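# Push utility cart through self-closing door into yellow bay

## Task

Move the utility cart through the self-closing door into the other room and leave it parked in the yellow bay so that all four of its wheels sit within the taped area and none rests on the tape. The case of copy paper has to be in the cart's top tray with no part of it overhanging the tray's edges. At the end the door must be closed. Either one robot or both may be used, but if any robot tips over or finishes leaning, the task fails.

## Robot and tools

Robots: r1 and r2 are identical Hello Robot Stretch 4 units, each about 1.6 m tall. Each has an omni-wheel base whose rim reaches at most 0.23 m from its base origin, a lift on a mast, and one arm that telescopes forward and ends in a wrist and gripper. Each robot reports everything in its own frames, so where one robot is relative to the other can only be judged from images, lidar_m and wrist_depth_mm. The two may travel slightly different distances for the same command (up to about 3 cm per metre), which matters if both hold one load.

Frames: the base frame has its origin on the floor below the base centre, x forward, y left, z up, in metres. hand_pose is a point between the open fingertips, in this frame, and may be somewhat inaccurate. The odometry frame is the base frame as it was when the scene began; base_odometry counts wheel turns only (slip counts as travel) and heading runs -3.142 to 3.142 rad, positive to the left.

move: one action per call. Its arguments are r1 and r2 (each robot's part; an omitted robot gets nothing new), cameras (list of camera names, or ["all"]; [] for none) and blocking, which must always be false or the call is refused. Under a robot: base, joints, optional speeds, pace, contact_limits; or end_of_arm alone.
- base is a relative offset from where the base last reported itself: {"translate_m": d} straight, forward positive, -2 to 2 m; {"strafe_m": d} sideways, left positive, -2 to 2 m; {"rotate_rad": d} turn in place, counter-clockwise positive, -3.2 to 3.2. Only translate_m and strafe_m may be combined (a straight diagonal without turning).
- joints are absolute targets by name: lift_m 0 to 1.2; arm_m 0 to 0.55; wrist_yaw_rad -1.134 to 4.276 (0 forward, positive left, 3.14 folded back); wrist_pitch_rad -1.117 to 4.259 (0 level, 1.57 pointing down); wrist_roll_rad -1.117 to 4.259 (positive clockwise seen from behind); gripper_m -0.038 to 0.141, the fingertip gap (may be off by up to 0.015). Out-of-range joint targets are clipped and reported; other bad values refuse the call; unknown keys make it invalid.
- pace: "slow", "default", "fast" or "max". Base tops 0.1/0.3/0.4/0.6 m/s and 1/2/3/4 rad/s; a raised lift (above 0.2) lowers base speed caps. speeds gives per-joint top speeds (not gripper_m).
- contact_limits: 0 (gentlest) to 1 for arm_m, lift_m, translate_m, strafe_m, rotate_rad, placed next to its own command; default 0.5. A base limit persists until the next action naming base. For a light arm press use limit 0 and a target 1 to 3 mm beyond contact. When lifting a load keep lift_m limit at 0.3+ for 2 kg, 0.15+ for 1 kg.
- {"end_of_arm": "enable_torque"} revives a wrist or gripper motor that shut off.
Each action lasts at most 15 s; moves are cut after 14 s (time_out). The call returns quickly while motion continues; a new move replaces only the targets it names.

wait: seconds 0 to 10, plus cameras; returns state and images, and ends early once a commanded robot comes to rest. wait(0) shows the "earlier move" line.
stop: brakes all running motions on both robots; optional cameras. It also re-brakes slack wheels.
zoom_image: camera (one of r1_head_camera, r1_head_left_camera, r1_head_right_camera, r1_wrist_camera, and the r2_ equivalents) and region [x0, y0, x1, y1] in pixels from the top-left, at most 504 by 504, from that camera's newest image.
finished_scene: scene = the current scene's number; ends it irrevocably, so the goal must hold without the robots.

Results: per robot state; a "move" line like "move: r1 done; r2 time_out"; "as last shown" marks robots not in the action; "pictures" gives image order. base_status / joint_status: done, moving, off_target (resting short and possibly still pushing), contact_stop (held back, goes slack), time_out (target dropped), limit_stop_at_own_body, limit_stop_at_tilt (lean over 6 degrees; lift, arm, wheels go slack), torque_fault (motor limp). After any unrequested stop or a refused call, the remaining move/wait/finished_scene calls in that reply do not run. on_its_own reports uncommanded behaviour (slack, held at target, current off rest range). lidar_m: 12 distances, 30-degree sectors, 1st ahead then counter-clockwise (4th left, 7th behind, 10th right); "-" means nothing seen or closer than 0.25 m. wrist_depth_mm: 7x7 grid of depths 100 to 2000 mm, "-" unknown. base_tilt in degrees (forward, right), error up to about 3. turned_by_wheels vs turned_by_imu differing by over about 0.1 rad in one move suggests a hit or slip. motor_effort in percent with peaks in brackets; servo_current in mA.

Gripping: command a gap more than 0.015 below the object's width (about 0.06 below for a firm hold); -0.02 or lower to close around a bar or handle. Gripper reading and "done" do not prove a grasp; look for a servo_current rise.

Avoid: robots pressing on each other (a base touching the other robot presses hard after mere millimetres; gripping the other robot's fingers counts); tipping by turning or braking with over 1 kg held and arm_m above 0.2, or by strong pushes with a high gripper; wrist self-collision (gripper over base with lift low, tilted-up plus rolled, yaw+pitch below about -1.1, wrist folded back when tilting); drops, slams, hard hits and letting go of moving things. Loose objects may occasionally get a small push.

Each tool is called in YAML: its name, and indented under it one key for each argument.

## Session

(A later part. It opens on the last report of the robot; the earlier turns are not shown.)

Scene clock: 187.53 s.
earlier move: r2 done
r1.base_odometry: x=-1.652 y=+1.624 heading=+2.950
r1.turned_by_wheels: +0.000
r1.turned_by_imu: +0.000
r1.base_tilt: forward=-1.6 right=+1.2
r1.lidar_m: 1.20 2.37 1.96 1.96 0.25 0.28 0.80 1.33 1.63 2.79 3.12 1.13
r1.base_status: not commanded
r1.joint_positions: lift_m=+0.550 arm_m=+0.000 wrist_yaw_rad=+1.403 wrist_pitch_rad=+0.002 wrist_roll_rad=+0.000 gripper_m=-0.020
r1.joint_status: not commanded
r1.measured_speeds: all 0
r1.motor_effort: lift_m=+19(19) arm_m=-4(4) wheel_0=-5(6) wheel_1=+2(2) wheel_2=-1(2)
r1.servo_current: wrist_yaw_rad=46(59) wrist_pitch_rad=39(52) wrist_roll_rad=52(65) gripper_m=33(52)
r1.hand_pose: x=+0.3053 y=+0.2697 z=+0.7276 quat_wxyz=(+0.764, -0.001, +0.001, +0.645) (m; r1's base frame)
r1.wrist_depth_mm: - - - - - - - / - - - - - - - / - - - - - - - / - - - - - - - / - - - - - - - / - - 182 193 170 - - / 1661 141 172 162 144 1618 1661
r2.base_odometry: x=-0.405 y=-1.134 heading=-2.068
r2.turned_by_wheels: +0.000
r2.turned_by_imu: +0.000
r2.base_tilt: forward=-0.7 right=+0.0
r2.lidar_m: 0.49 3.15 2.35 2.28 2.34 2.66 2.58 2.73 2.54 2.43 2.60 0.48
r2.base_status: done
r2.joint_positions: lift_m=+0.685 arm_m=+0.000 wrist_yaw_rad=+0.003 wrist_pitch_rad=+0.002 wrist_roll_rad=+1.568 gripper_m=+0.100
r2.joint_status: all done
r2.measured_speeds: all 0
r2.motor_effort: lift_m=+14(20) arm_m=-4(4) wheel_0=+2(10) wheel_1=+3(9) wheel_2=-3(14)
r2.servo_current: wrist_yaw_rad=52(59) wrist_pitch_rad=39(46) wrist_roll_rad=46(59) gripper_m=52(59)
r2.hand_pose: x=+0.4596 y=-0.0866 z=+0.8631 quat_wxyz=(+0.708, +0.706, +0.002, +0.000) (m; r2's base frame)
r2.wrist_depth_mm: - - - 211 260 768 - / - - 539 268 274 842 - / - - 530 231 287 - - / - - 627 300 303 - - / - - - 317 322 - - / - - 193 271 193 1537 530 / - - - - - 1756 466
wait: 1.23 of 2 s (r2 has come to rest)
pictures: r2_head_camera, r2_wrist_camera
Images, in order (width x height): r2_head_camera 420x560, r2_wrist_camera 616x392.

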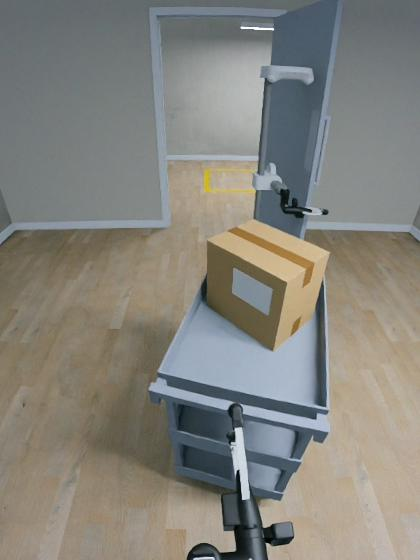

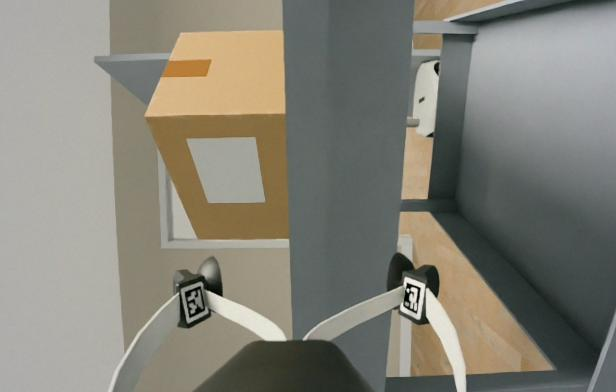

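move:
  blocking: false
  r2: {"base":{"translate_m":0.05},"joints":{"lift_m":0.697},"contact_limits":{"translate_m":0.3}}
  cameras: []

wait:
  seconds: 2
  cameras: ["r2_head_camera","r2_wrist_camera"]

zoom_image:
  camera: "r2_head_camera"
  region: [150, 300, 350, 520]

Scene clock: 197.97 s.
move: r2 moving
r1: as last shown
r1.base_tilt: forward=-1.6 right=+1.3
r1.lidar_m: 1.18 2.38 1.97 1.94 0.25 0.27 0.79 1.31 1.66 2.81 3.10 1.14
r1.servo_current: wrist_yaw_rad=52(65) wrist_pitch_rad=39(46) wrist_roll_rad=46(59) gripper_m=46(46)
r1.wrist_depth_mm: - - - - - - - / - - - - - - - / - - - - - - - / - - - - - - - / - - - - - - - / - - 182 193 170 - - / 1708 141 172 162 144 1576 1661
r2.base_odometry: x=-0.420 y=-1.161 heading=-2.068
r2.turned_by_wheels: +0.000
r2.turned_by_imu: +0.001
r2.base_tilt: forward=-0.7 right=+0.1
r2.lidar_m: 0.44 3.14 2.34 2.30 2.37 2.70 2.60 2.77 2.53 2.45 2.60 0.44
r2.base_status: translate_m moving
r2.joint_positions: lift_m=+0.697 arm_m=+0.000 wrist_yaw_rad=+0.003 wrist_pitch_rad=+0.002 wrist_roll_rad=+1.568 gripper_m=+0.100
r2.joint_status: lift_m moving
r2.measured_speeds: translate_m=+0.108 strafe_m=-0.001 rotate_rad=+0.005 lift_m=+0.000 arm_m=+0.000 wrist_yaw_rad=+0.000 wrist_pitch_rad=+0.000 wrist_roll_rad=+0.000
r2.motor_effort: lift_m=+23(24) arm_m=-4(4) wheel_0=+4(10) wheel_1=+3(9) wheel_2=-9(13)
r2.servo_current: wrist_yaw_rad=39(52) wrist_pitch_rad=39(46) wrist_roll_rad=46(59) gripper_m=46(52)
r2.contact_limits: translate_m 0.3
r2.hand_pose: x=+0.4596 y=-0.0866 z=+0.8745 quat_wxyz=(+0.708, +0.706, +0.002, +0.000) (m; r2's base frame)
r2.wrist_depth_mm: - - 603 185 238 - - / - - 508 195 249 809 - / - - 504 204 260 - - / - - 597 216 274 - - / - - - 229 286 - - / - - 193 236 193 1661 521 / - - - - - 1921 1205
pictures: none
No camera images: "cameras" was empty.

Scene clock: 198.67 s.
earlier move: r2 done
r1.base_odometry: x=-1.652 y=+1.624 heading=+2.950
r1.turned_by_wheels: +0.000
r1.turned_by_imu: +0.000
r1.base_tilt: forward=-1.6 right=+1.3
r1.lidar_m: 1.18 2.35 1.98 1.99 0.25 0.28 0.80 1.32 1.66 2.80 3.14 1.15
r1.base_status: not commanded
r1.joint_positions: lift_m=+0.550 arm_m=+0.000 wrist_yaw_rad=+1.403 wrist_pitch_rad=+0.002 wrist_roll_rad=+0.000 gripper_m=-0.020
r1.joint_status: not commanded
r1.measured_speeds: all 0
r1.motor_effort: lift_m=+19(19) arm_m=-4(4) wheel_0=-5(6) wheel_1=+2(2) wheel_2=-1(2)
r1.servo_current: wrist_yaw_rad=46(65) wrist_pitch_rad=39(46) wrist_roll_rad=39(65) gripper_m=39(46)
r1.hand_pose: x=+0.3053 y=+0.2697 z=+0.7276 quat_wxyz=(+0.764, -0.001, +0.001, +0.645) (m; r1's base frame)
r1.wrist_depth_mm: - - - - - - - / - - - - - - - / - - - - - - - / - - - - - - - / - - - - - - - / - - 182 193 170 - - / 1618 141 172 162 144 1661 1661
r2.base_odometry: x=-0.429 y=-1.177 heading=-2.068
r2.turned_by_wheels: +0.000
r2.turned_by_imu: +0.000
r2.base_tilt: forward=-0.7 right=+0.1
r2.lidar_m: 0.44 3.13 2.36 2.29 2.34 2.72 2.64 2.80 2.53 2.46 2.60 0.46
r2.base_status: done
r2.joint_positions: lift_m=+0.697 arm_m=+0.000 wrist_yaw_rad=+0.003 wrist_pitch_rad=+0.002 wrist_roll_rad=+1.568 gripper_m=+0.100
r2.joint_status: all done
r2.measured_speeds: all 0
r2.motor_effort: lift_m=+21(24) arm_m=-4(4) wheel_0=+2(10) wheel_1=+2(9) wheel_2=-4(13)
r2.servo_current: wrist_yaw_rad=46(59) wrist_pitch_rad=33(52) wrist_roll_rad=26(65) gripper_m=46(52)
r2.contact_limits: translate_m 0.3
r2.hand_pose: x=+0.4596 y=-0.0866 z=+0.8745 quat_wxyz=(+0.708, +0.706, +0.002, +0.000) (m; r2's base frame)
r2.wrist_depth_mm: - - 574 167 217 - - / - - 477 449 229 788 - / - - 484 184 240 - - / - - 580 194 253 - - / - - - 205 265 - - / - - 193 213 194 1499 508 / - - - - - 1921 1229
wait: 0.70 of 2 s (r2 has come to rest)
pictures: r2_head_camera, r2_wrist_camera
Images, in order (width x height): r2_head_camera 420x560, r2_wrist_camera 616x392.

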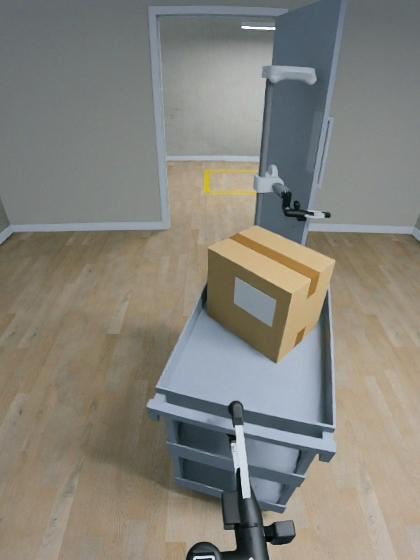

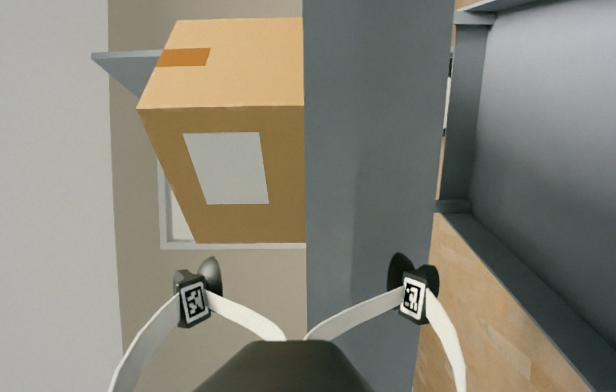

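Scaled by 2.291 from the camera's 420x560 image, which has a finer 1200x1600 frame.

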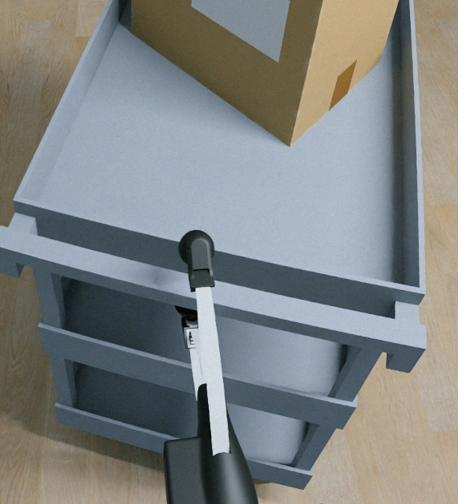

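move:
  blocking: false
  r2: {"base":{"translate_m":0.012},"joints":{"lift_m":0.685,"gripper_m":-0.03},"contact_limits":{"translate_m":0.3}}
  cameras: []

wait:
  seconds: 2.5
  cameras: ["r2_head_camera","r2_wrist_camera"]

zoom_image:
  camera: "r2_head_camera"
  region: [150, 300, 350, 520]

Scene clock: 204.20 s.
move: r2 moving
r1: as last shown
r1.lidar_m: 1.19 2.37 1.97 1.96 0.25 0.28 0.79 1.30 1.64 2.81 3.14 1.15
r1.motor_effort: lift_m=+19(19) arm_m=-4(4) wheel_0=-5(6) wheel_1=+2(2) wheel_2=-1(1)
r1.servo_current: wrist_yaw_rad=46(65) wrist_pitch_rad=46(46) wrist_roll_rad=52(65) gripper_m=39(52)
r1.wrist_depth_mm: - - - - - - - / - - - - - - - / - - - - - - - / - - - - - - - / - - - - - - - / - - 182 193 170 - - / 1661 141 172 161 144 1576 1708
r2.base_odometry: x=-0.434 y=-1.188 heading=-2.067
r2.turned_by_wheels: +0.000
r2.turned_by_imu: +0.001
r2.base_tilt: forward=-0.6 right=+0.1
r2.lidar_m: 0.44 3.13 2.36 2.28 2.39 2.75 2.65 2.80 2.55 2.46 2.60 0.42
r2.base_status: translate_m moving
r2.joint_positions: lift_m=+0.685 arm_m=+0.000 wrist_yaw_rad=+0.003 wrist_pitch_rad=+0.002 wrist_roll_rad=+1.568 gripper_m=+0.083
r2.joint_status: lift_m moving; gripper_m moving
r2.measured_speeds: all 0
r2.motor_effort: lift_m=+16(22) arm_m=-4(4) wheel_0=+5(7) wheel_1=+5(6) wheel_2=-3(12)
r2.servo_current: wrist_yaw_rad=52(59) wrist_pitch_rad=39(46) wrist_roll_rad=39(52) gripper_m=91(104)
r2.contact_limits: translate_m 0.3
r2.hand_pose: x=+0.4596 y=-0.0866 z=+0.8631 quat_wxyz=(+0.708, +0.706, +0.002, +0.000) (m; r2's base frame)
r2.wrist_depth_mm: - - 549 154 208 - - / - 492 462 160 219 778 - / - - 477 171 230 - - / - - 569 181 242 - - / - - 668 193 253 - - / - - 196 202 191 1618 525 / - - - - - 1921 1205
pictures: none
No camera images: "cameras" was empty.

Scene clock: 205.70 s.
earlier move: r2 done
r1.base_odometry: x=-1.652 y=+1.624 heading=+2.950
r1.turned_by_wheels: +0.000
r1.turned_by_imu: +0.000
r1.base_tilt: forward=-1.6 right=+1.3
r1.lidar_m: 1.19 2.40 1.97 1.97 0.25 0.27 0.77 1.32 1.63 2.77 3.10 1.15
r1.base_status: not commanded
r1.joint_positions: lift_m=+0.550 arm_m=+0.000 wrist_yaw_rad=+1.403 wrist_pitch_rad=+0.002 wrist_roll_rad=+0.000 gripper_m=-0.020
r1.joint_status: not commanded
r1.measured_speeds: all 0
r1.motor_effort: lift_m=+19(19) arm_m=-4(4) wheel_0=-5(6) wheel_1=+2(2) wheel_2=-1(2)
r1.servo_current: wrist_yaw_rad=52(65) wrist_pitch_rad=39(46) wrist_roll_rad=46(72) gripper_m=39(52)
r1.hand_pose: x=+0.3053 y=+0.2697 z=+0.7276 quat_wxyz=(+0.764, -0.001, +0.001, +0.645) (m; r1's base frame)
r1.wrist_depth_mm: - - - - - - - / - - - - - - - / - - - - - - - / - - - - - - - / - - - - - - - / - - 182 192 170 - - / 1576 141 172 162 144 1576 1661
r2.base_odometry: x=-0.434 y=-1.188 heading=-2.067
r2.turned_by_wheels: +0.000
r2.turned_by_imu: +0.000
r2.base_tilt: forward=-0.7 right=+0.1
r2.lidar_m: 0.43 3.13 2.38 2.28 2.38 2.73 2.65 2.79 2.53 2.46 2.58 0.41
r2.base_status: done
r2.joint_positions: lift_m=+0.685 arm_m=+0.000 wrist_yaw_rad=+0.003 wrist_pitch_rad=+0.002 wrist_roll_rad=+1.568 gripper_m=-0.028
r2.joint_status: all done
r2.measured_speeds: all 0
r2.motor_effort: lift_m=+15(22) arm_m=-4(4) wheel_0=+4(7) wheel_1=+4(6) wheel_2=-4(12)
r2.servo_current: wrist_yaw_rad=46(59) wrist_pitch_rad=39(46) wrist_roll_rad=46(59) gripper_m=156(332)
r2.contact_limits: translate_m 0.3
r2.hand_pose: x=+0.4596 y=-0.0866 z=+0.8630 quat_wxyz=(+0.708, +0.706, +0.002, +0.000) (m; r2's base frame)
r2.wrist_depth_mm: - - 544 145 202 - - / - 480 449 154 211 768 - / - - 473 162 222 - - / - - 554 230 233 - - / - - - 182 247 - - / - - 185 192 177 1618 496 / - - - - - 1661 462
wait: 1.50 of 2.5 s (r2 has come to rest)
pictures: r2_head_camera, r2_wrist_camera
Images, in order (width x height): r2_head_camera 420x560, r2_wrist_camera 616x392.

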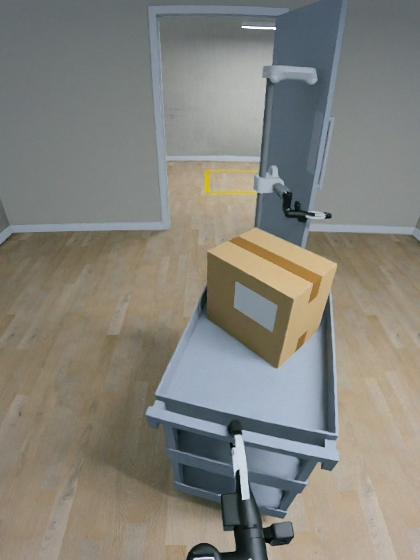

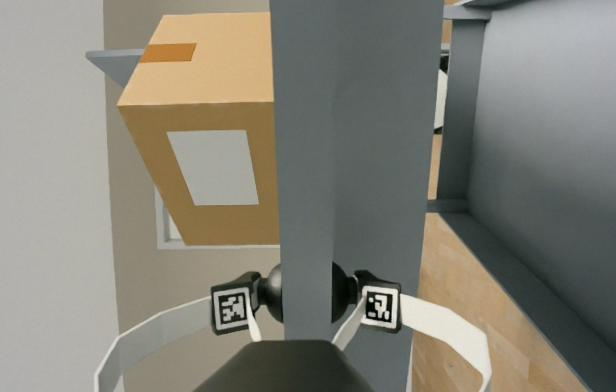

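Scaled by 2.291 from the camera's 420x560 image, which has a finer 1200x1600 frame.

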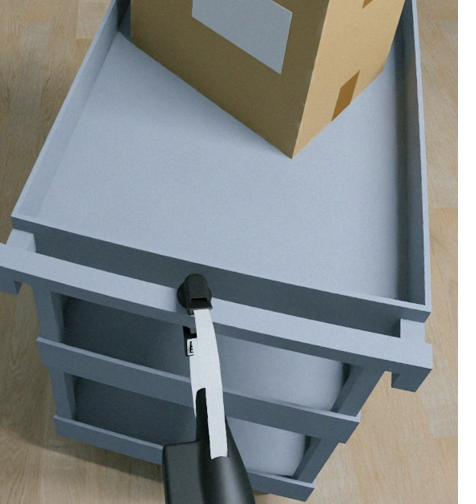

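move:
  blocking: false
  r2: {"base":{"rotate_rad":0.15},"contact_limits":{"rotate_rad":0.9},"pace":"slow"}
  cameras: []

wait:
  seconds: 3
  cameras: []

move:
  blocking: false
  r2: {"base":{"translate_m":0.25,"strafe_m":0.12},"contact_limits":{"translate_m":0.9},"pace":"slow"}
  cameras: ["r2_head_camera"]

wait:
  seconds: 5
  cameras: ["r2_head_camera","r2_head_right_camera","r1_head_left_camera"]

Scene clock: 229.90 s.
move: r2 moving
r1: as last shown
r1.lidar_m: 1.21 2.38 1.97 1.96 0.25 0.27 0.82 1.31 1.64 2.81 3.12 1.16
r1.motor_effort: lift_m=+19(19) arm_m=-4(4) wheel_0=-6(6) wheel_1=+2(2) wheel_2=-1(1)
r1.servo_current: wrist_yaw_rad=59(72) wrist_pitch_rad=39(46) wrist_roll_rad=46(59) gripper_m=39(52)
r1.wrist_depth_mm: - - - - - - - / - - - - - - - / - - - - - - - / - - - - - - - / - - - - - - - / - - 182 193 170 - - / 1661 141 172 162 144 1618 1708
r2.base_odometry: x=-0.434 y=-1.188 heading=-1.956
r2.turned_by_wheels: +0.111
r2.turned_by_imu: +0.108
r2.base_tilt: forward=-0.7 right=+0.1
r2.lidar_m: 0.44 2.85 2.30 2.26 2.48 2.68 2.65 2.93 2.48 2.47 2.72 0.39
r2.base_status: rotate_rad moving
r2.joint_positions: lift_m=+0.685 arm_m=+0.000 wrist_yaw_rad=-0.007 wrist_pitch_rad=+0.002 wrist_roll_rad=+1.568 gripper_m=-0.028
r2.joint_status: not commanded
r2.measured_speeds: translate_m=+0.002 strafe_m=+0.000 rotate_rad=+0.297 lift_m=+0.000 arm_m=+0.000 wrist_yaw_rad=+0.000 wrist_pitch_rad=+0.000 wrist_roll_rad=+0.001
r2.motor_effort: lift_m=+15(15) arm_m=-4(4) wheel_0=-8(11) wheel_1=-5(9) wheel_2=-9(12)
r2.servo_current: wrist_yaw_rad=46(65) wrist_pitch_rad=39(46) wrist_roll_rad=46(59) gripper_m=143(150)
r2.contact_limits: rotate_rad 0.9
r2.hand_pose: x=+0.4587 y=-0.0894 z=+0.8630 quat_wxyz=(+0.708, +0.706, -0.002, -0.003) (m; r2's base frame)
r2.wrist_depth_mm: - 452 449 131 184 - - / - 427 415 138 196 - - / - - 492 148 211 - - / - - 621 162 228 - - / - - - 179 246 1863 - / - - 186 191 178 1537 496 / - - - - - 1618 1205
pictures: none
No camera images: "cameras" was empty.

Scene clock: 230.47 s.
earlier move: r2 done
r1.base_odometry: x=-1.652 y=+1.624 heading=+2.950
r1.turned_by_wheels: +0.000
r1.turned_by_imu: +0.000
r1.base_tilt: forward=-1.6 right=+1.3
r1.lidar_m: 1.22 2.39 1.95 2.00 0.25 0.29 0.78 1.32 1.66 2.79 3.11 1.15
r1.base_status: not commanded
r1.joint_positions: lift_m=+0.550 arm_m=+0.000 wrist_yaw_rad=+1.403 wrist_pitch_rad=+0.002 wrist_roll_rad=+0.000 gripper_m=-0.020
r1.joint_status: not commanded
r1.measured_speeds: all 0
r1.motor_effort: lift_m=+19(19) arm_m=-4(4) wheel_0=-5(6) wheel_1=+2(3) wheel_2=-1(1)
r1.servo_current: wrist_yaw_rad=46(72) wrist_pitch_rad=39(46) wrist_roll_rad=46(59) gripper_m=52(52)
r1.hand_pose: x=+0.3053 y=+0.2697 z=+0.7276 quat_wxyz=(+0.764, -0.001, +0.001, +0.645) (m; r1's base frame)
r1.wrist_depth_mm: - - - - - - - / - - - - - - - / - - - - - - - / - - - - - - - / - - - - - - - / - - 182 192 169 - - / 1661 140 172 161 144 1618 1661
r2.base_odometry: x=-0.434 y=-1.188 heading=-1.918
r2.turned_by_wheels: +0.038
r2.turned_by_imu: +0.037
r2.base_tilt: forward=-0.7 right=+0.1
r2.lidar_m: 0.47 2.78 2.29 2.28 2.58 2.67 2.64 2.97 2.47 2.46 2.75 0.38
r2.base_status: done
r2.joint_positions: lift_m=+0.685 arm_m=+0.000 wrist_yaw_rad=+0.002 wrist_pitch_rad=+0.002 wrist_roll_rad=+1.568 gripper_m=-0.028
r2.joint_status: not commanded
r2.measured_speeds: all 0
r2.motor_effort: lift_m=+15(15) arm_m=-4(4) wheel_0=+0(11) wheel_1=-2(9) wheel_2=-5(12)
r2.servo_current: wrist_yaw_rad=39(65) wrist_pitch_rad=46(46) wrist_roll_rad=52(59) gripper_m=124(150)
r2.contact_limits: rotate_rad 0.9
r2.hand_pose: x=+0.4595 y=-0.0869 z=+0.8630 quat_wxyz=(+0.708, +0.706, +0.001, +0.000) (m; r2's base frame)
r2.wrist_depth_mm: - 389 389 108 165 - - / - 436 424 121 177 - - / - - 525 130 196 - - / - - - 146 216 - - / - - - 160 235 1708 521 / - - 185 184 177 1537 484 / - - - - 359 357 413
wait: 0.57 of 3 s (r2 has come to rest)
pictures: none
No camera images: "cameras" was empty.

Scene clock: 230.97 s.
move: r2 moving
r1: as last shown
r1.lidar_m: 1.23 2.37 1.96 1.96 0.25 0.26 0.78 1.31 1.65 2.81 3.08 1.16
r1.motor_effort: lift_m=+19(19) arm_m=-4(4) wheel_0=-5(6) wheel_1=+2(2) wheel_2=-1(1)
r1.servo_current: wrist_yaw_rad=46(65) wrist_pitch_rad=39(39) wrist_roll_rad=33(65) gripper_m=39(52)
r1.wrist_depth_mm: - - - - - - - / - - - - - - - / - - - - - - - / - - - - - - - / - - - - - - - / - - 182 193 170 - - / 1661 141 172 162 144 1661 1708
r2.base_odometry: x=-0.433 y=-1.201 heading=-1.918
r2.turned_by_wheels: +0.000
r2.turned_by_imu: +0.000
r2.base_tilt: forward=-0.7 right=+0.1
r2.lidar_m: 0.44 2.73 2.29 2.28 2.55 2.68 2.64 2.98 2.49 2.47 2.77 0.35
r2.base_status: translate_m moving; strafe_m moving
r2.joint_positions: lift_m=+0.685 arm_m=+0.000 wrist_yaw_rad=-0.001 wrist_pitch_rad=+0.002 wrist_roll_rad=+1.568 gripper_m=-0.028
r2.joint_status: not commanded
r2.measured_speeds: translate_m=+0.048 strafe_m=+0.023 rotate_rad=+0.000 lift_m=+0.000 arm_m=+0.000 wrist_yaw_rad=-0.008 wrist_pitch_rad=+0.000 wrist_roll_rad=+0.000
r2.motor_effort: lift_m=+15(15) arm_m=-4(4) wheel_0=+4(5) wheel_1=+7(9) wheel_2=-11(13)
r2.servo_current: wrist_yaw_rad=39(52) wrist_pitch_rad=46(46) wrist_roll_rad=46(59) gripper_m=117(130)
r2.contact_limits: translate_m 0.9
r2.hand_pose: x=+0.4593 y=-0.0876 z=+0.8630 quat_wxyz=(+0.708, +0.706, +0.000, -0.001) (m; r2's base frame)
r2.wrist_depth_mm: - 384 382 104 159 - - / - 430 418 115 173 - - / - - 512 123 188 - - / - - - 135 207 - - / - - - 153 230 1756 521 / - - 186 168 178 1537 480 / - - - - 357 355 1138
pictures: r2_head_camera
Images, in order (width x height): r2_head_camera 420x560.

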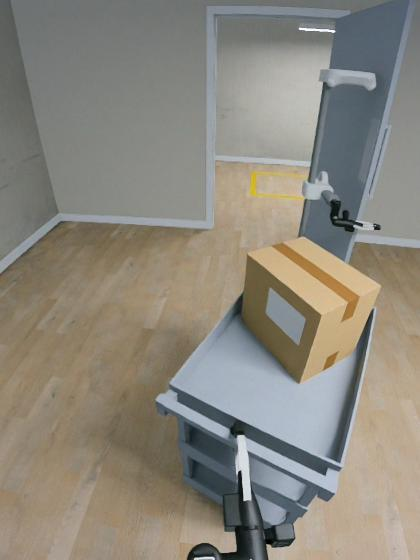

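Scene clock: 234.43 s.
earlier move: r2 done
r1.base_odometry: x=-1.652 y=+1.624 heading=+2.950
r1.turned_by_wheels: +0.000
r1.turned_by_imu: +0.000
r1.base_tilt: forward=-1.6 right=+1.3
r1.lidar_m: 1.22 2.38 1.98 1.98 0.25 0.26 0.78 1.29 1.65 2.79 3.12 1.03
r1.base_status: not commanded
r1.joint_positions: lift_m=+0.550 arm_m=+0.000 wrist_yaw_rad=+1.403 wrist_pitch_rad=+0.002 wrist_roll_rad=+0.000 gripper_m=-0.020
r1.joint_status: not commanded
r1.measured_speeds: all 0
r1.motor_effort: lift_m=+19(19) arm_m=-4(4) wheel_0=-5(6) wheel_1=+2(3) wheel_2=-2(2)
r1.servo_current: wrist_yaw_rad=46(72) wrist_pitch_rad=39(52) wrist_roll_rad=33(65) gripper_m=46(52)
r1.hand_pose: x=+0.3053 y=+0.2697 z=+0.7276 quat_wxyz=(+0.764, -0.001, +0.001, +0.645) (m; r1's base frame)
r1.wrist_depth_mm: - - - - - - - / - - - - - - - / - - - - - - - / - - - - - - - / - - - - - - - / - - 183 193 169 - - / 1618 141 172 162 144 1661 1661
r2.base_odometry: x=-0.406 y=-1.463 heading=-1.918
r2.turned_by_wheels: +0.000
r2.turned_by_imu: +0.002
r2.base_tilt: forward=-0.6 right=+0.0
r2.lidar_m: 0.44 2.58 2.16 2.12 2.34 2.87 2.85 3.20 2.60 2.62 0.38 0.33
r2.base_status: done
r2.joint_positions: lift_m=+0.685 arm_m=+0.000 wrist_yaw_rad=-0.001 wrist_pitch_rad=+0.003 wrist_roll_rad=+1.568 gripper_m=-0.029
r2.joint_status: not commanded
r2.measured_speeds: all 0
r2.motor_effort: lift_m=+17(17) arm_m=+4(5) wheel_0=+5(13) wheel_1=+4(9) wheel_2=-7(14)
r2.servo_current: wrist_yaw_rad=52(65) wrist_pitch_rad=46(52) wrist_roll_rad=52(59) gripper_m=85(130)
r2.contact_limits: translate_m 0.9
r2.hand_pose: x=+0.4592 y=-0.0877 z=+0.8623 quat_wxyz=(+0.708, +0.706, +0.001, -0.002) (m; r2's base frame)
r2.wrist_depth_mm: - 402 - - - - - / - - - - - - - / - - - - - - - / - - - - - 1430 496 / - - - - - 1576 459 / - - 185 123 176 1397 382 / - - - - - 1661 1160
wait: 3.47 of 5 s (r2 has come to rest)
pictures: r1_head_left_camera, r2_head_camera, r2_head_right_camera
Images, in order (width x height): r1_head_left_camera 420x672, r2_head_camera 420x560, r2_head_right_camera 420x672.

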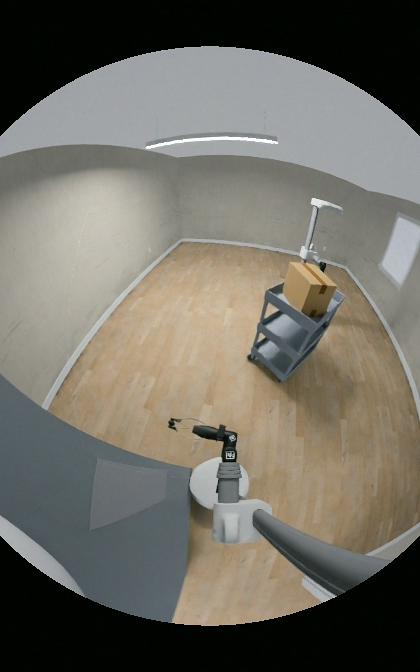

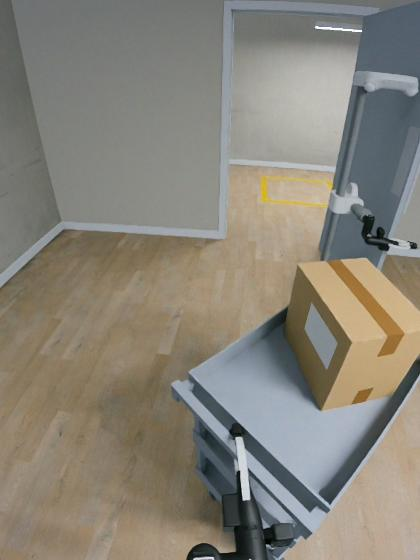

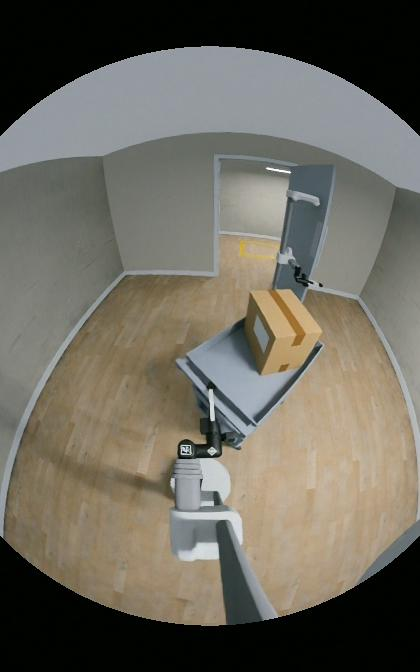

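move:
  blocking: false
  r2: {"base":{"translate_m":-0.36,"strafe_m":0.28},"contact_limits":{"translate_m":0.9},"pace":"slow"}
  cameras: []

wait:
  seconds: 8
  cameras: ["r2_head_camera","r2_head_right_camera","r1_head_left_camera"]

Scene clock: 257.20 s.
move: r2 moving
r1: as last shown
r1.lidar_m: 1.23 2.40 1.95 2.00 0.25 0.27 0.79 1.31 1.64 2.79 3.08 1.04
r1.motor_effort: lift_m=+19(19) arm_m=-4(4) wheel_0=-5(6) wheel_1=+2(2) wheel_2=-1(2)
r1.servo_current: wrist_yaw_rad=52(59) wrist_pitch_rad=46(52) wrist_roll_rad=52(72) gripper_m=39(46)
r1.wrist_depth_mm: - - - - - - - / - - - - - - - / - - - - - - - / - - - - - - - / - - - - - - - / - - 182 193 170 - - / 1618 141 172 162 144 1661 1661
r2.base_odometry: x=-0.395 y=-1.456 heading=-1.918
r2.turned_by_wheels: +0.000
r2.turned_by_imu: +0.000
r2.base_tilt: forward=-0.7 right=+0.1
r2.lidar_m: 0.46 2.56 2.10 2.13 2.34 2.88 2.86 3.18 2.67 2.63 0.34 0.29
r2.base_status: translate_m moving; strafe_m moving
r2.joint_positions: lift_m=+0.685 arm_m=+0.000 wrist_yaw_rad=-0.003 wrist_pitch_rad=+0.004 wrist_roll_rad=+1.568 gripper_m=-0.029
r2.joint_status: not commanded
r2.measured_speeds: translate_m=-0.042 strafe_m=+0.031 rotate_rad=-0.005 lift_m=+0.000 arm_m=+0.000 wrist_yaw_rad=-0.025 wrist_pitch_rad=+0.000 wrist_roll_rad=+0.000
r2.motor_effort: lift_m=+17(17) arm_m=+4(5) wheel_0=-13(13) wheel_1=+4(5) wheel_2=+8(9)
r2.servo_current: wrist_yaw_rad=39(52) wrist_pitch_rad=46(46) wrist_roll_rad=52(52) gripper_m=98(98)
r2.contact_limits: translate_m 0.9
r2.hand_pose: x=+0.4590 y=-0.0882 z=+0.8623 quat_wxyz=(+0.708, +0.706, +0.000, -0.002) (m; r2's base frame)
r2.wrist_depth_mm: - 399 - - - 113 - / - - 559 - - - - / - - - - - - - / - - - - - 1366 504 / - - - - 216 1576 466 / - - 187 133 178 1499 415 / - - - - - 1661 1182
pictures: none
No camera images: "cameras" was empty.

Scene clock: 262.47 s.
earlier move: r2 done
r1.base_odometry: x=-1.652 y=+1.624 heading=+2.950
r1.turned_by_wheels: +0.000
r1.turned_by_imu: +0.000
r1.base_tilt: forward=-1.6 right=+1.3
r1.lidar_m: 4.62 2.41 1.96 1.97 0.25 0.29 0.77 1.33 1.66 2.79 1.56 1.49
r1.base_status: not commanded
r1.joint_positions: lift_m=+0.550 arm_m=+0.000 wrist_yaw_rad=+1.403 wrist_pitch_rad=+0.002 wrist_roll_rad=+0.000 gripper_m=-0.020
r1.joint_status: not commanded
r1.measured_speeds: all 0
r1.motor_effort: lift_m=+19(19) arm_m=-4(4) wheel_0=-5(6) wheel_1=+2(2) wheel_2=-1(2)
r1.servo_current: wrist_yaw_rad=33(78) wrist_pitch_rad=39(52) wrist_roll_rad=52(72) gripper_m=39(52)
r1.hand_pose: x=+0.3053 y=+0.2697 z=+0.7276 quat_wxyz=(+0.764, -0.001, +0.001, +0.645) (m; r1's base frame)
r1.wrist_depth_mm: - - - - - - - / - - - - - - - / - - - - - - - / - - - - - - - / - - - - - - - / - - 182 193 170 - - / 1576 141 172 162 144 1618 1661
r2.base_odometry: x=-0.021 y=-1.220 heading=-1.917
r2.turned_by_wheels: +0.001
r2.turned_by_imu: +0.001
r2.base_tilt: forward=-0.7 right=+0.1
r2.lidar_m: 0.42 2.34 1.92 1.91 2.13 2.47 2.47 2.77 2.86 2.83 3.15 0.37
r2.base_status: done
r2.joint_positions: lift_m=+0.685 arm_m=+0.000 wrist_yaw_rad=+0.000 wrist_pitch_rad=+0.004 wrist_roll_rad=+1.568 gripper_m=-0.029
r2.joint_status: not commanded
r2.measured_speeds: all 0
r2.motor_effort: lift_m=+17(17) arm_m=+4(5) wheel_0=-3(20) wheel_1=+4(8) wheel_2=+7(11)
r2.servo_current: wrist_yaw_rad=52(65) wrist_pitch_rad=39(52) wrist_roll_rad=39(59) gripper_m=91(98)
r2.contact_limits: translate_m 0.9
r2.hand_pose: x=+0.4593 y=-0.0874 z=+0.8622 quat_wxyz=(+0.708, +0.706, +0.001, -0.001) (m; r2's base frame)
r2.wrist_depth_mm: - 415 410 106 163 - - / - 394 397 117 175 - - / - 517 473 124 189 - - / - - 603 135 204 - - / - - - 146 220 1708 - / - - 186 163 178 1576 477 / - - - - - 1576 1160
wait: 5.27 of 8 s (r2 has come to rest)
pictures: r1_head_left_camera, r2_head_camera, r2_head_right_camera
Images, in order (width x height): r1_head_left_camera 420x672, r2_head_camera 420x560, r2_head_right_camera 420x672.

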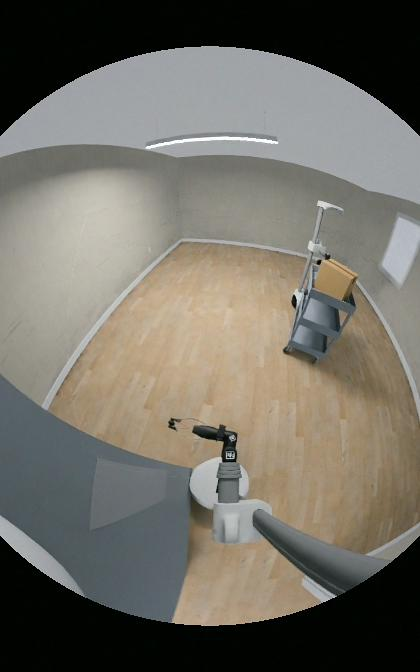

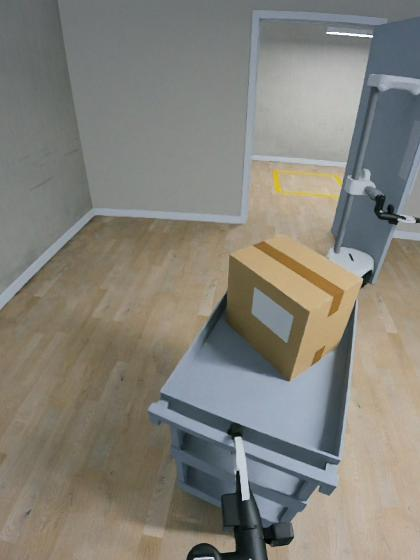

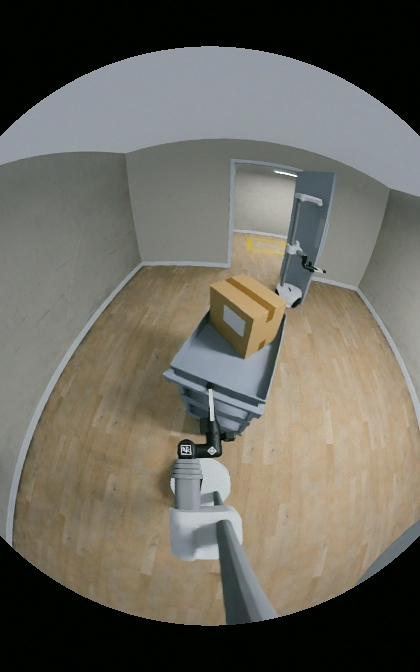

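move:
  blocking: false
  r2: {"base":{"translate_m":0.52,"strafe_m":-0.19},"contact_limits":{"translate_m":0.9},"pace":"slow"}
  cameras: []

wait:
  seconds: 9
  cameras: ["r2_head_camera","r2_head_right_camera","r1_head_left_camera"]

Scene clock: 272.67 s.
move: r2 moving
r1: as last shown
r1.lidar_m: 4.63 2.39 1.98 1.99 0.25 0.28 0.80 1.28 1.64 2.80 1.55 1.48
r1.motor_effort: lift_m=+19(19) arm_m=-4(4) wheel_0=-6(6) wheel_1=+2(2) wheel_2=-1(2)
r1.servo_current: wrist_yaw_rad=52(59) wrist_pitch_rad=46(52) wrist_roll_rad=52(59) gripper_m=46(46)
r1.wrist_depth_mm: - - - - - - - / - - - - - - - / - - - - - - - / - - - - - - - / - - - - - - - / - - 182 193 170 - - / 1661 141 172 162 144 1661 1708
r2.base_odometry: x=-0.029 y=-1.230 heading=-1.917
r2.turned_by_wheels: +0.000
r2.turned_by_imu: +0.001
r2.base_tilt: forward=-0.7 right=+0.0
r2.lidar_m: 0.42 2.36 1.92 1.92 2.14 2.49 2.48 2.74 2.83 2.83 3.17 0.38
r2.base_status: translate_m moving; strafe_m moving
r2.joint_positions: lift_m=+0.685 arm_m=+0.000 wrist_yaw_rad=+0.000 wrist_pitch_rad=+0.004 wrist_roll_rad=+1.568 gripper_m=-0.029
r2.joint_status: not commanded
r2.measured_speeds: translate_m=+0.050 strafe_m=-0.017 rotate_rad=+0.003 lift_m=+0.000 arm_m=+0.000 wrist_yaw_rad=+0.000 wrist_pitch_rad=+0.000 wrist_roll_rad=+0.000
r2.motor_effort: lift_m=+17(17) arm_m=+5(5) wheel_0=+8(12) wheel_1=+5(7) wheel_2=-12(13)
r2.servo_current: wrist_yaw_rad=52(52) wrist_pitch_rad=46(46) wrist_roll_rad=39(59) gripper_m=91(98)
r2.contact_limits: translate_m 0.9
r2.hand_pose: x=+0.4593 y=-0.0874 z=+0.8622 quat_wxyz=(+0.708, +0.706, +0.001, -0.001) (m; r2's base frame)
r2.wrist_depth_mm: - 413 407 106 162 - - / - 394 397 116 174 - - / - - 473 123 188 - - / - - 603 133 203 - - / - - - 146 217 1708 - / - - 186 160 178 1464 477 / - - - - - 1576 1182
pictures: none
No camera images: "cameras" was empty.

Scene clock: 278.93 s.
earlier move: r2 done
r1.base_odometry: x=-1.652 y=+1.624 heading=+2.950
r1.turned_by_wheels: +0.000
r1.turned_by_imu: +0.000
r1.base_tilt: forward=-1.6 right=+1.3
r1.lidar_m: 4.64 2.39 1.96 1.99 0.25 0.29 0.78 1.32 1.67 2.78 0.98 0.96
r1.base_status: not commanded
r1.joint_positions: lift_m=+0.550 arm_m=+0.000 wrist_yaw_rad=+1.403 wrist_pitch_rad=+0.002 wrist_roll_rad=+0.000 gripper_m=-0.020
r1.joint_status: not commanded
r1.measured_speeds: all 0
r1.motor_effort: lift_m=+19(19) arm_m=-4(4) wheel_0=-5(6) wheel_1=+2(2) wheel_2=-1(2)
r1.servo_current: wrist_yaw_rad=39(72) wrist_pitch_rad=33(52) wrist_roll_rad=39(72) gripper_m=46(52)
r1.hand_pose: x=+0.3053 y=+0.2697 z=+0.7276 quat_wxyz=(+0.764, -0.001, +0.001, +0.645) (m; r1's base frame)
r1.wrist_depth_mm: - - - - - - - / - - - - - - - / - - - - - - - / - - - - - - - / - - - - - - - / - - 182 193 170 - - / 1708 141 172 162 144 1618 1661
r2.base_odometry: x=-0.376 y=-1.644 heading=-1.917
r2.turned_by_wheels: +0.000
r2.turned_by_imu: +0.004
r2.base_tilt: forward=-0.6 right=+0.1
r2.lidar_m: 0.44 2.44 2.00 1.99 2.24 3.04 3.01 3.35 2.76 2.73 1.93 0.35
r2.base_status: done
r2.joint_positions: lift_m=+0.685 arm_m=+0.000 wrist_yaw_rad=+0.002 wrist_pitch_rad=+0.004 wrist_roll_rad=+1.568 gripper_m=-0.029
r2.joint_status: not commanded
r2.measured_speeds: all 0
r2.motor_effort: lift_m=+16(17) arm_m=+4(5) wheel_0=+6(15) wheel_1=+4(8) wheel_2=-5(13)
r2.servo_current: wrist_yaw_rad=46(59) wrist_pitch_rad=46(52) wrist_roll_rad=52(65) gripper_m=91(98)
r2.contact_limits: translate_m 0.9
r2.hand_pose: x=+0.4594 y=-0.0869 z=+0.8622 quat_wxyz=(+0.708, +0.706, +0.002, -0.001) (m; r2's base frame)
r2.wrist_depth_mm: - 362 364 - 148 - - / - 407 413 102 161 - - / - - 512 108 177 - - / - - - 121 196 - - / - - - 135 213 1708 512 / - - 186 153 179 1576 466 / - - - - 349 355 1182
wait: 6.27 of 9 s (r2 has come to rest)
pictures: r1_head_left_camera, r2_head_camera, r2_head_right_camera
Images, in order (width x height): r1_head_left_camera 420x672, r2_head_camera 420x560, r2_head_right_camera 420x672.

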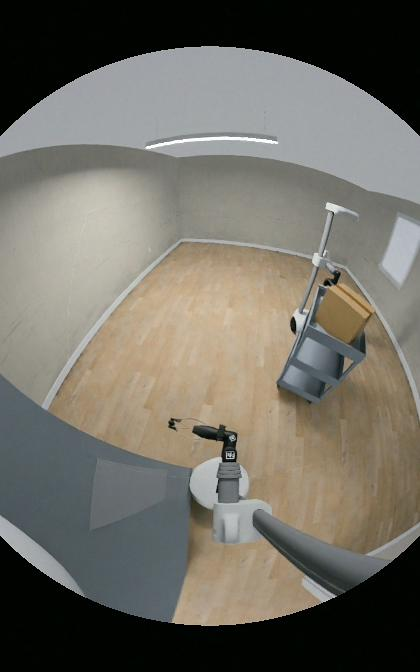

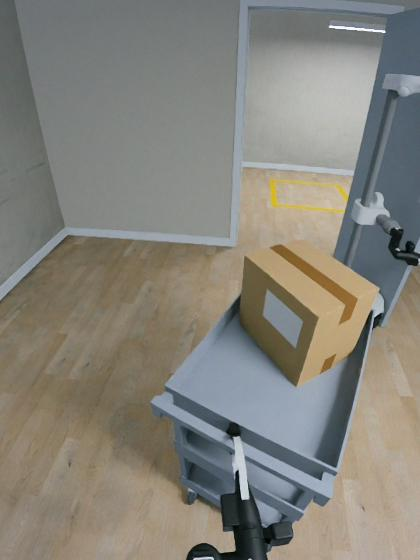

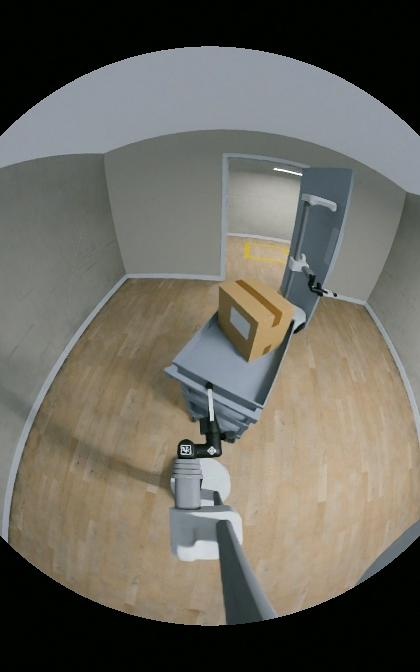

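move:
  blocking: false
  r2: {"base":{"translate_m":-0.05,"strafe_m":-0.2},"contact_limits":{"translate_m":0.9},"pace":"slow"}
  cameras: []

wait:
  seconds: 5
  cameras: []

move:
  blocking: false
  r2: {"base":{"rotate_rad":-0.15},"contact_limits":{"rotate_rad":0.9},"pace":"slow"}
  cameras: []

wait:
  seconds: 2
  cameras: ["r2_head_camera","r2_head_right_camera","r1_head_left_camera"]

Scene clock: 289.40 s.
move: r2 moving
r1: as last shown
r1.lidar_m: 4.64 2.39 1.97 1.97 0.25 0.25 0.78 1.31 1.62 2.79 1.00 0.95
r1.servo_current: wrist_yaw_rad=39(65) wrist_pitch_rad=39(52) wrist_roll_rad=59(59) gripper_m=46(46)
r1.wrist_depth_mm: - - - - - - - / - - - - - - - / - - - - - - - / - - - - - - - / - - - - - - - / - - 182 192 170 - - / 1661 141 172 162 144 1661 1661
r2.base_odometry: x=-0.386 y=-1.638 heading=-1.916
r2.turned_by_wheels: +0.001
r2.turned_by_imu: +0.001
r2.base_tilt: forward=-0.7 right=+0.1
r2.lidar_m: 0.45 2.45 2.03 2.01 2.23 3.02 2.99 3.31 2.74 2.73 1.94 0.35
r2.base_status: translate_m moving; strafe_m moving
r2.joint_positions: lift_m=+0.685 arm_m=+0.000 wrist_yaw_rad=+0.003 wrist_pitch_rad=+0.004 wrist_roll_rad=+1.568 gripper_m=-0.029
r2.joint_status: not commanded
r2.measured_speeds: translate_m=-0.012 strafe_m=-0.049 rotate_rad=-0.003 lift_m=+0.000 arm_m=+0.000 wrist_yaw_rad=+0.000 wrist_pitch_rad=+0.000 wrist_roll_rad=+0.000
r2.motor_effort: lift_m=+17(17) arm_m=+4(4) wheel_0=+10(13) wheel_1=-8(8) wheel_2=+7(8)
r2.servo_current: wrist_yaw_rad=52(59) wrist_pitch_rad=39(52) wrist_roll_rad=52(65) gripper_m=91(91)
r2.contact_limits: translate_m 0.9
r2.hand_pose: x=+0.4595 y=-0.0866 z=+0.8622 quat_wxyz=(+0.708, +0.706, +0.002, +0.000) (m; r2's base frame)
r2.wrist_depth_mm: - 359 368 - 149 - - / - 402 407 103 162 - - / - - 508 109 178 - - / - - - 122 196 - - / - - - 136 215 1661 517 / - - 186 154 179 1576 466 / - - - - - 1576 1160
pictures: none
No camera images: "cameras" was empty.

Scene clock: 292.20 s.
earlier move: r2 done
r1.base_odometry: x=-1.652 y=+1.624 heading=+2.950
r1.turned_by_wheels: +0.000
r1.turned_by_imu: +0.000
r1.base_tilt: forward=-1.6 right=+1.3
r1.lidar_m: 4.65 2.39 1.95 1.99 0.25 0.26 0.80 1.31 1.65 2.78 0.96 0.84
r1.base_status: not commanded
r1.joint_positions: lift_m=+0.550 arm_m=+0.000 wrist_yaw_rad=+1.403 wrist_pitch_rad=+0.002 wrist_roll_rad=+0.000 gripper_m=-0.020
r1.joint_status: not commanded
r1.measured_speeds: all 0
r1.motor_effort: lift_m=+19(19) arm_m=-4(4) wheel_0=-5(6) wheel_1=+2(2) wheel_2=-1(2)
r1.servo_current: wrist_yaw_rad=39(78) wrist_pitch_rad=46(52) wrist_roll_rad=46(65) gripper_m=46(52)
r1.hand_pose: x=+0.3053 y=+0.2697 z=+0.7276 quat_wxyz=(+0.764, -0.001, +0.001, +0.645) (m; r1's base frame)
r1.wrist_depth_mm: - - - - - - - / - - - - - - - / - - - - - - - / - - - - - - - / - - - - - - - / - - 182 193 170 - - / 1661 141 172 162 144 1708 1708
r2.base_odometry: x=-0.547 y=-1.530 heading=-1.916
r2.turned_by_wheels: +0.000
r2.turned_by_imu: +0.001
r2.base_tilt: forward=-0.7 right=+0.0
r2.lidar_m: 0.42 0.51 2.20 2.21 2.46 3.03 3.00 3.06 2.55 2.52 2.87 0.41
r2.base_status: done
r2.joint_positions: lift_m=+0.685 arm_m=+0.000 wrist_yaw_rad=+0.003 wrist_pitch_rad=+0.004 wrist_roll_rad=+1.568 gripper_m=-0.029
r2.joint_status: not commanded
r2.measured_speeds: all 0
r2.motor_effort: lift_m=+17(17) arm_m=+4(5) wheel_0=+5(13) wheel_1=-6(8) wheel_2=+9(10)
r2.servo_current: wrist_yaw_rad=52(65) wrist_pitch_rad=46(52) wrist_roll_rad=52(65) gripper_m=91(104)
r2.contact_limits: translate_m 0.9
r2.hand_pose: x=+0.4595 y=-0.0866 z=+0.8621 quat_wxyz=(+0.708, +0.706, +0.002, +0.000) (m; r2's base frame)
r2.wrist_depth_mm: - - - 138 193 - - / - - 484 143 200 - - / - 442 433 149 208 - - / - - 500 155 217 842 - / - - 597 161 226 - - / - - 186 169 178 1618 - / - - - - 247 1708 466
wait: 2.80 of 5 s (r2 has come to rest)
pictures: none
No camera images: "cameras" was empty.

Scene clock: 292.70 s.
move: r2 moving
r1: as last shown
r1.lidar_m: 4.62 2.35 1.97 1.99 0.25 0.27 0.79 1.30 1.66 2.80 0.97 0.87
r1.motor_effort: lift_m=+19(19) arm_m=-4(4) wheel_0=-5(5) wheel_1=+2(2) wheel_2=-1(2)
r1.servo_current: wrist_yaw_rad=46(85) wrist_pitch_rad=46(46) wrist_roll_rad=46(65) gripper_m=39(52)
r1.wrist_depth_mm: - - - - - - - / - - - - - - - / - - - - - - - / - - - - - - - / - - - - - - - / - - 183 192 170 - - / 1661 141 172 161 144 1618 1708
r2.base_odometry: x=-0.547 y=-1.530 heading=-2.029
r2.turned_by_wheels: -0.113
r2.turned_by_imu: -0.109
r2.base_tilt: forward=-0.7 right=+0.0
r2.lidar_m: 0.39 0.42 2.25 2.19 2.33 3.05 3.01 3.21 2.61 2.52 2.71 0.41
r2.base_status: rotate_rad moving
r2.joint_positions: lift_m=+0.685 arm_m=+0.000 wrist_yaw_rad=+0.004 wrist_pitch_rad=+0.004 wrist_roll_rad=+1.568 gripper_m=-0.029
r2.joint_status: not commanded
r2.measured_speeds: translate_m=-0.001 strafe_m=-0.001 rotate_rad=-0.291 lift_m=+0.000 arm_m=+0.000 wrist_yaw_rad=+0.000 wrist_pitch_rad=+0.000 wrist_roll_rad=+0.000
r2.motor_effort: lift_m=+17(17) arm_m=+4(5) wheel_0=+3(10) wheel_1=+4(8) wheel_2=+8(12)
r2.servo_current: wrist_yaw_rad=46(52) wrist_pitch_rad=46(46) wrist_roll_rad=46(65) gripper_m=85(98)
r2.contact_limits: rotate_rad 0.9
r2.hand_pose: x=+0.4596 y=-0.0864 z=+0.8621 quat_wxyz=(+0.708, +0.706, +0.003, +0.000) (m; r2's base frame)
r2.wrist_depth_mm: - 1708 - 160 218 1366 1160 / - - - 161 220 809 - / - - 492 164 224 831 - / - 488 466 166 227 842 - / - - 521 168 229 831 - / - - 186 170 178 - - / - - - - 234 1576 -
pictures: none
No camera images: "cameras" was empty.

Scene clock: 293.27 s.
earlier move: r2 done
r1.base_odometry: x=-1.652 y=+1.624 heading=+2.950
r1.turned_by_wheels: +0.000
r1.turned_by_imu: +0.000
r1.base_tilt: forward=-1.6 right=+1.3
r1.lidar_m: 4.64 2.38 1.97 2.00 0.25 0.26 0.79 1.32 1.64 2.81 0.98 0.84
r1.base_status: not commanded
r1.joint_positions: lift_m=+0.550 arm_m=+0.000 wrist_yaw_rad=+1.403 wrist_pitch_rad=+0.002 wrist_roll_rad=+0.000 gripper_m=-0.020
r1.joint_status: not commanded
r1.measured_speeds: all 0
r1.motor_effort: lift_m=+19(19) arm_m=-4(4) wheel_0=-5(6) wheel_1=+2(2) wheel_2=-1(2)
r1.servo_current: wrist_yaw_rad=46(85) wrist_pitch_rad=39(52) wrist_roll_rad=65(65) gripper_m=46(52)
r1.hand_pose: x=+0.3053 y=+0.2697 z=+0.7276 quat_wxyz=(+0.764, -0.001, +0.001, +0.645) (m; r1's base frame)
r1.wrist_depth_mm: - - - - - - - / - - - - - - - / - - - - - - - / - - - - - - - / - - - - - - - / - - 182 192 170 - - / 1661 141 172 162 144 1661 1661
r2.base_odometry: x=-0.547 y=-1.530 heading=-2.065
r2.turned_by_wheels: -0.036
r2.turned_by_imu: -0.035
r2.base_tilt: forward=-0.6 right=+0.0
r2.lidar_m: 0.39 0.40 2.27 2.20 2.31 3.09 3.02 3.16 2.61 2.54 2.71 0.43
r2.base_status: done
r2.joint_positions: lift_m=+0.685 arm_m=+0.000 wrist_yaw_rad=+0.002 wrist_pitch_rad=+0.004 wrist_roll_rad=+1.568 gripper_m=-0.029
r2.joint_status: not commanded
r2.measured_speeds: all 0
r2.motor_effort: lift_m=+17(17) arm_m=+4(5) wheel_0=+3(10) wheel_1=+3(8) wheel_2=+7(12)
r2.servo_current: wrist_yaw_rad=52(52) wrist_pitch_rad=39(46) wrist_roll_rad=52(65) gripper_m=85(104)
r2.contact_limits: rotate_rad 0.9
r2.hand_pose: x=+0.4595 y=-0.0868 z=+0.8621 quat_wxyz=(+0.708, +0.706, +0.002, -0.001) (m; r2's base frame)
r2.wrist_depth_mm: - - - 170 230 1430 1138 / - - - 170 231 1464 - / - - 554 170 231 831 - / - 469 466 171 230 831 - / - - 504 170 230 820 - / - - 186 170 178 820 - / - - - - 230 - -
wait: 0.57 of 2 s (r2 has come to rest)
pictures: r1_head_left_camera, r2_head_camera, r2_head_right_camera
Images, in order (width x height): r1_head_left_camera 420x672, r2_head_camera 420x560, r2_head_right_camera 420x672.

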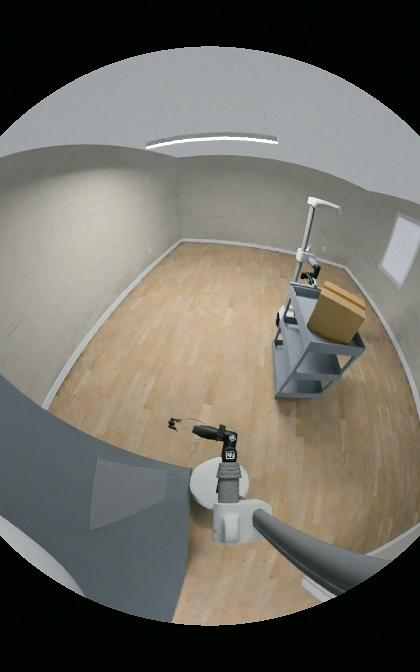

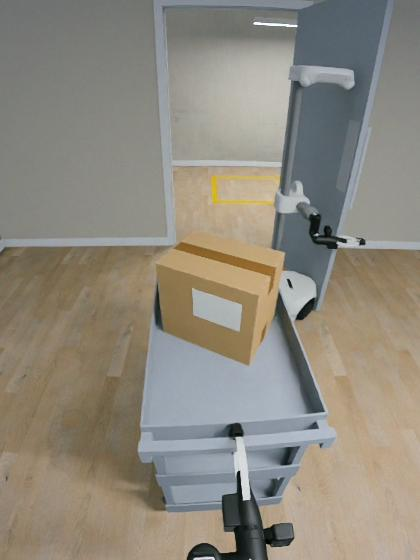

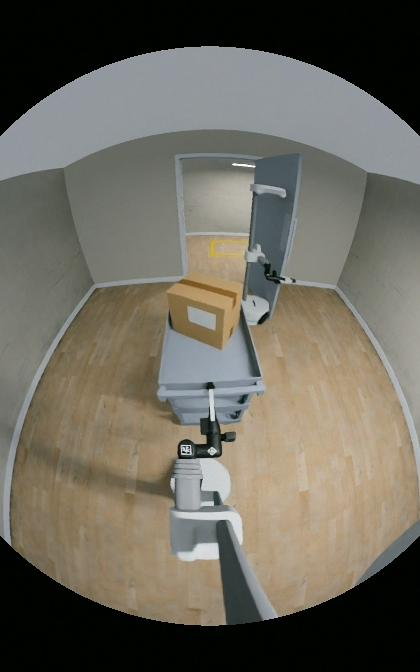

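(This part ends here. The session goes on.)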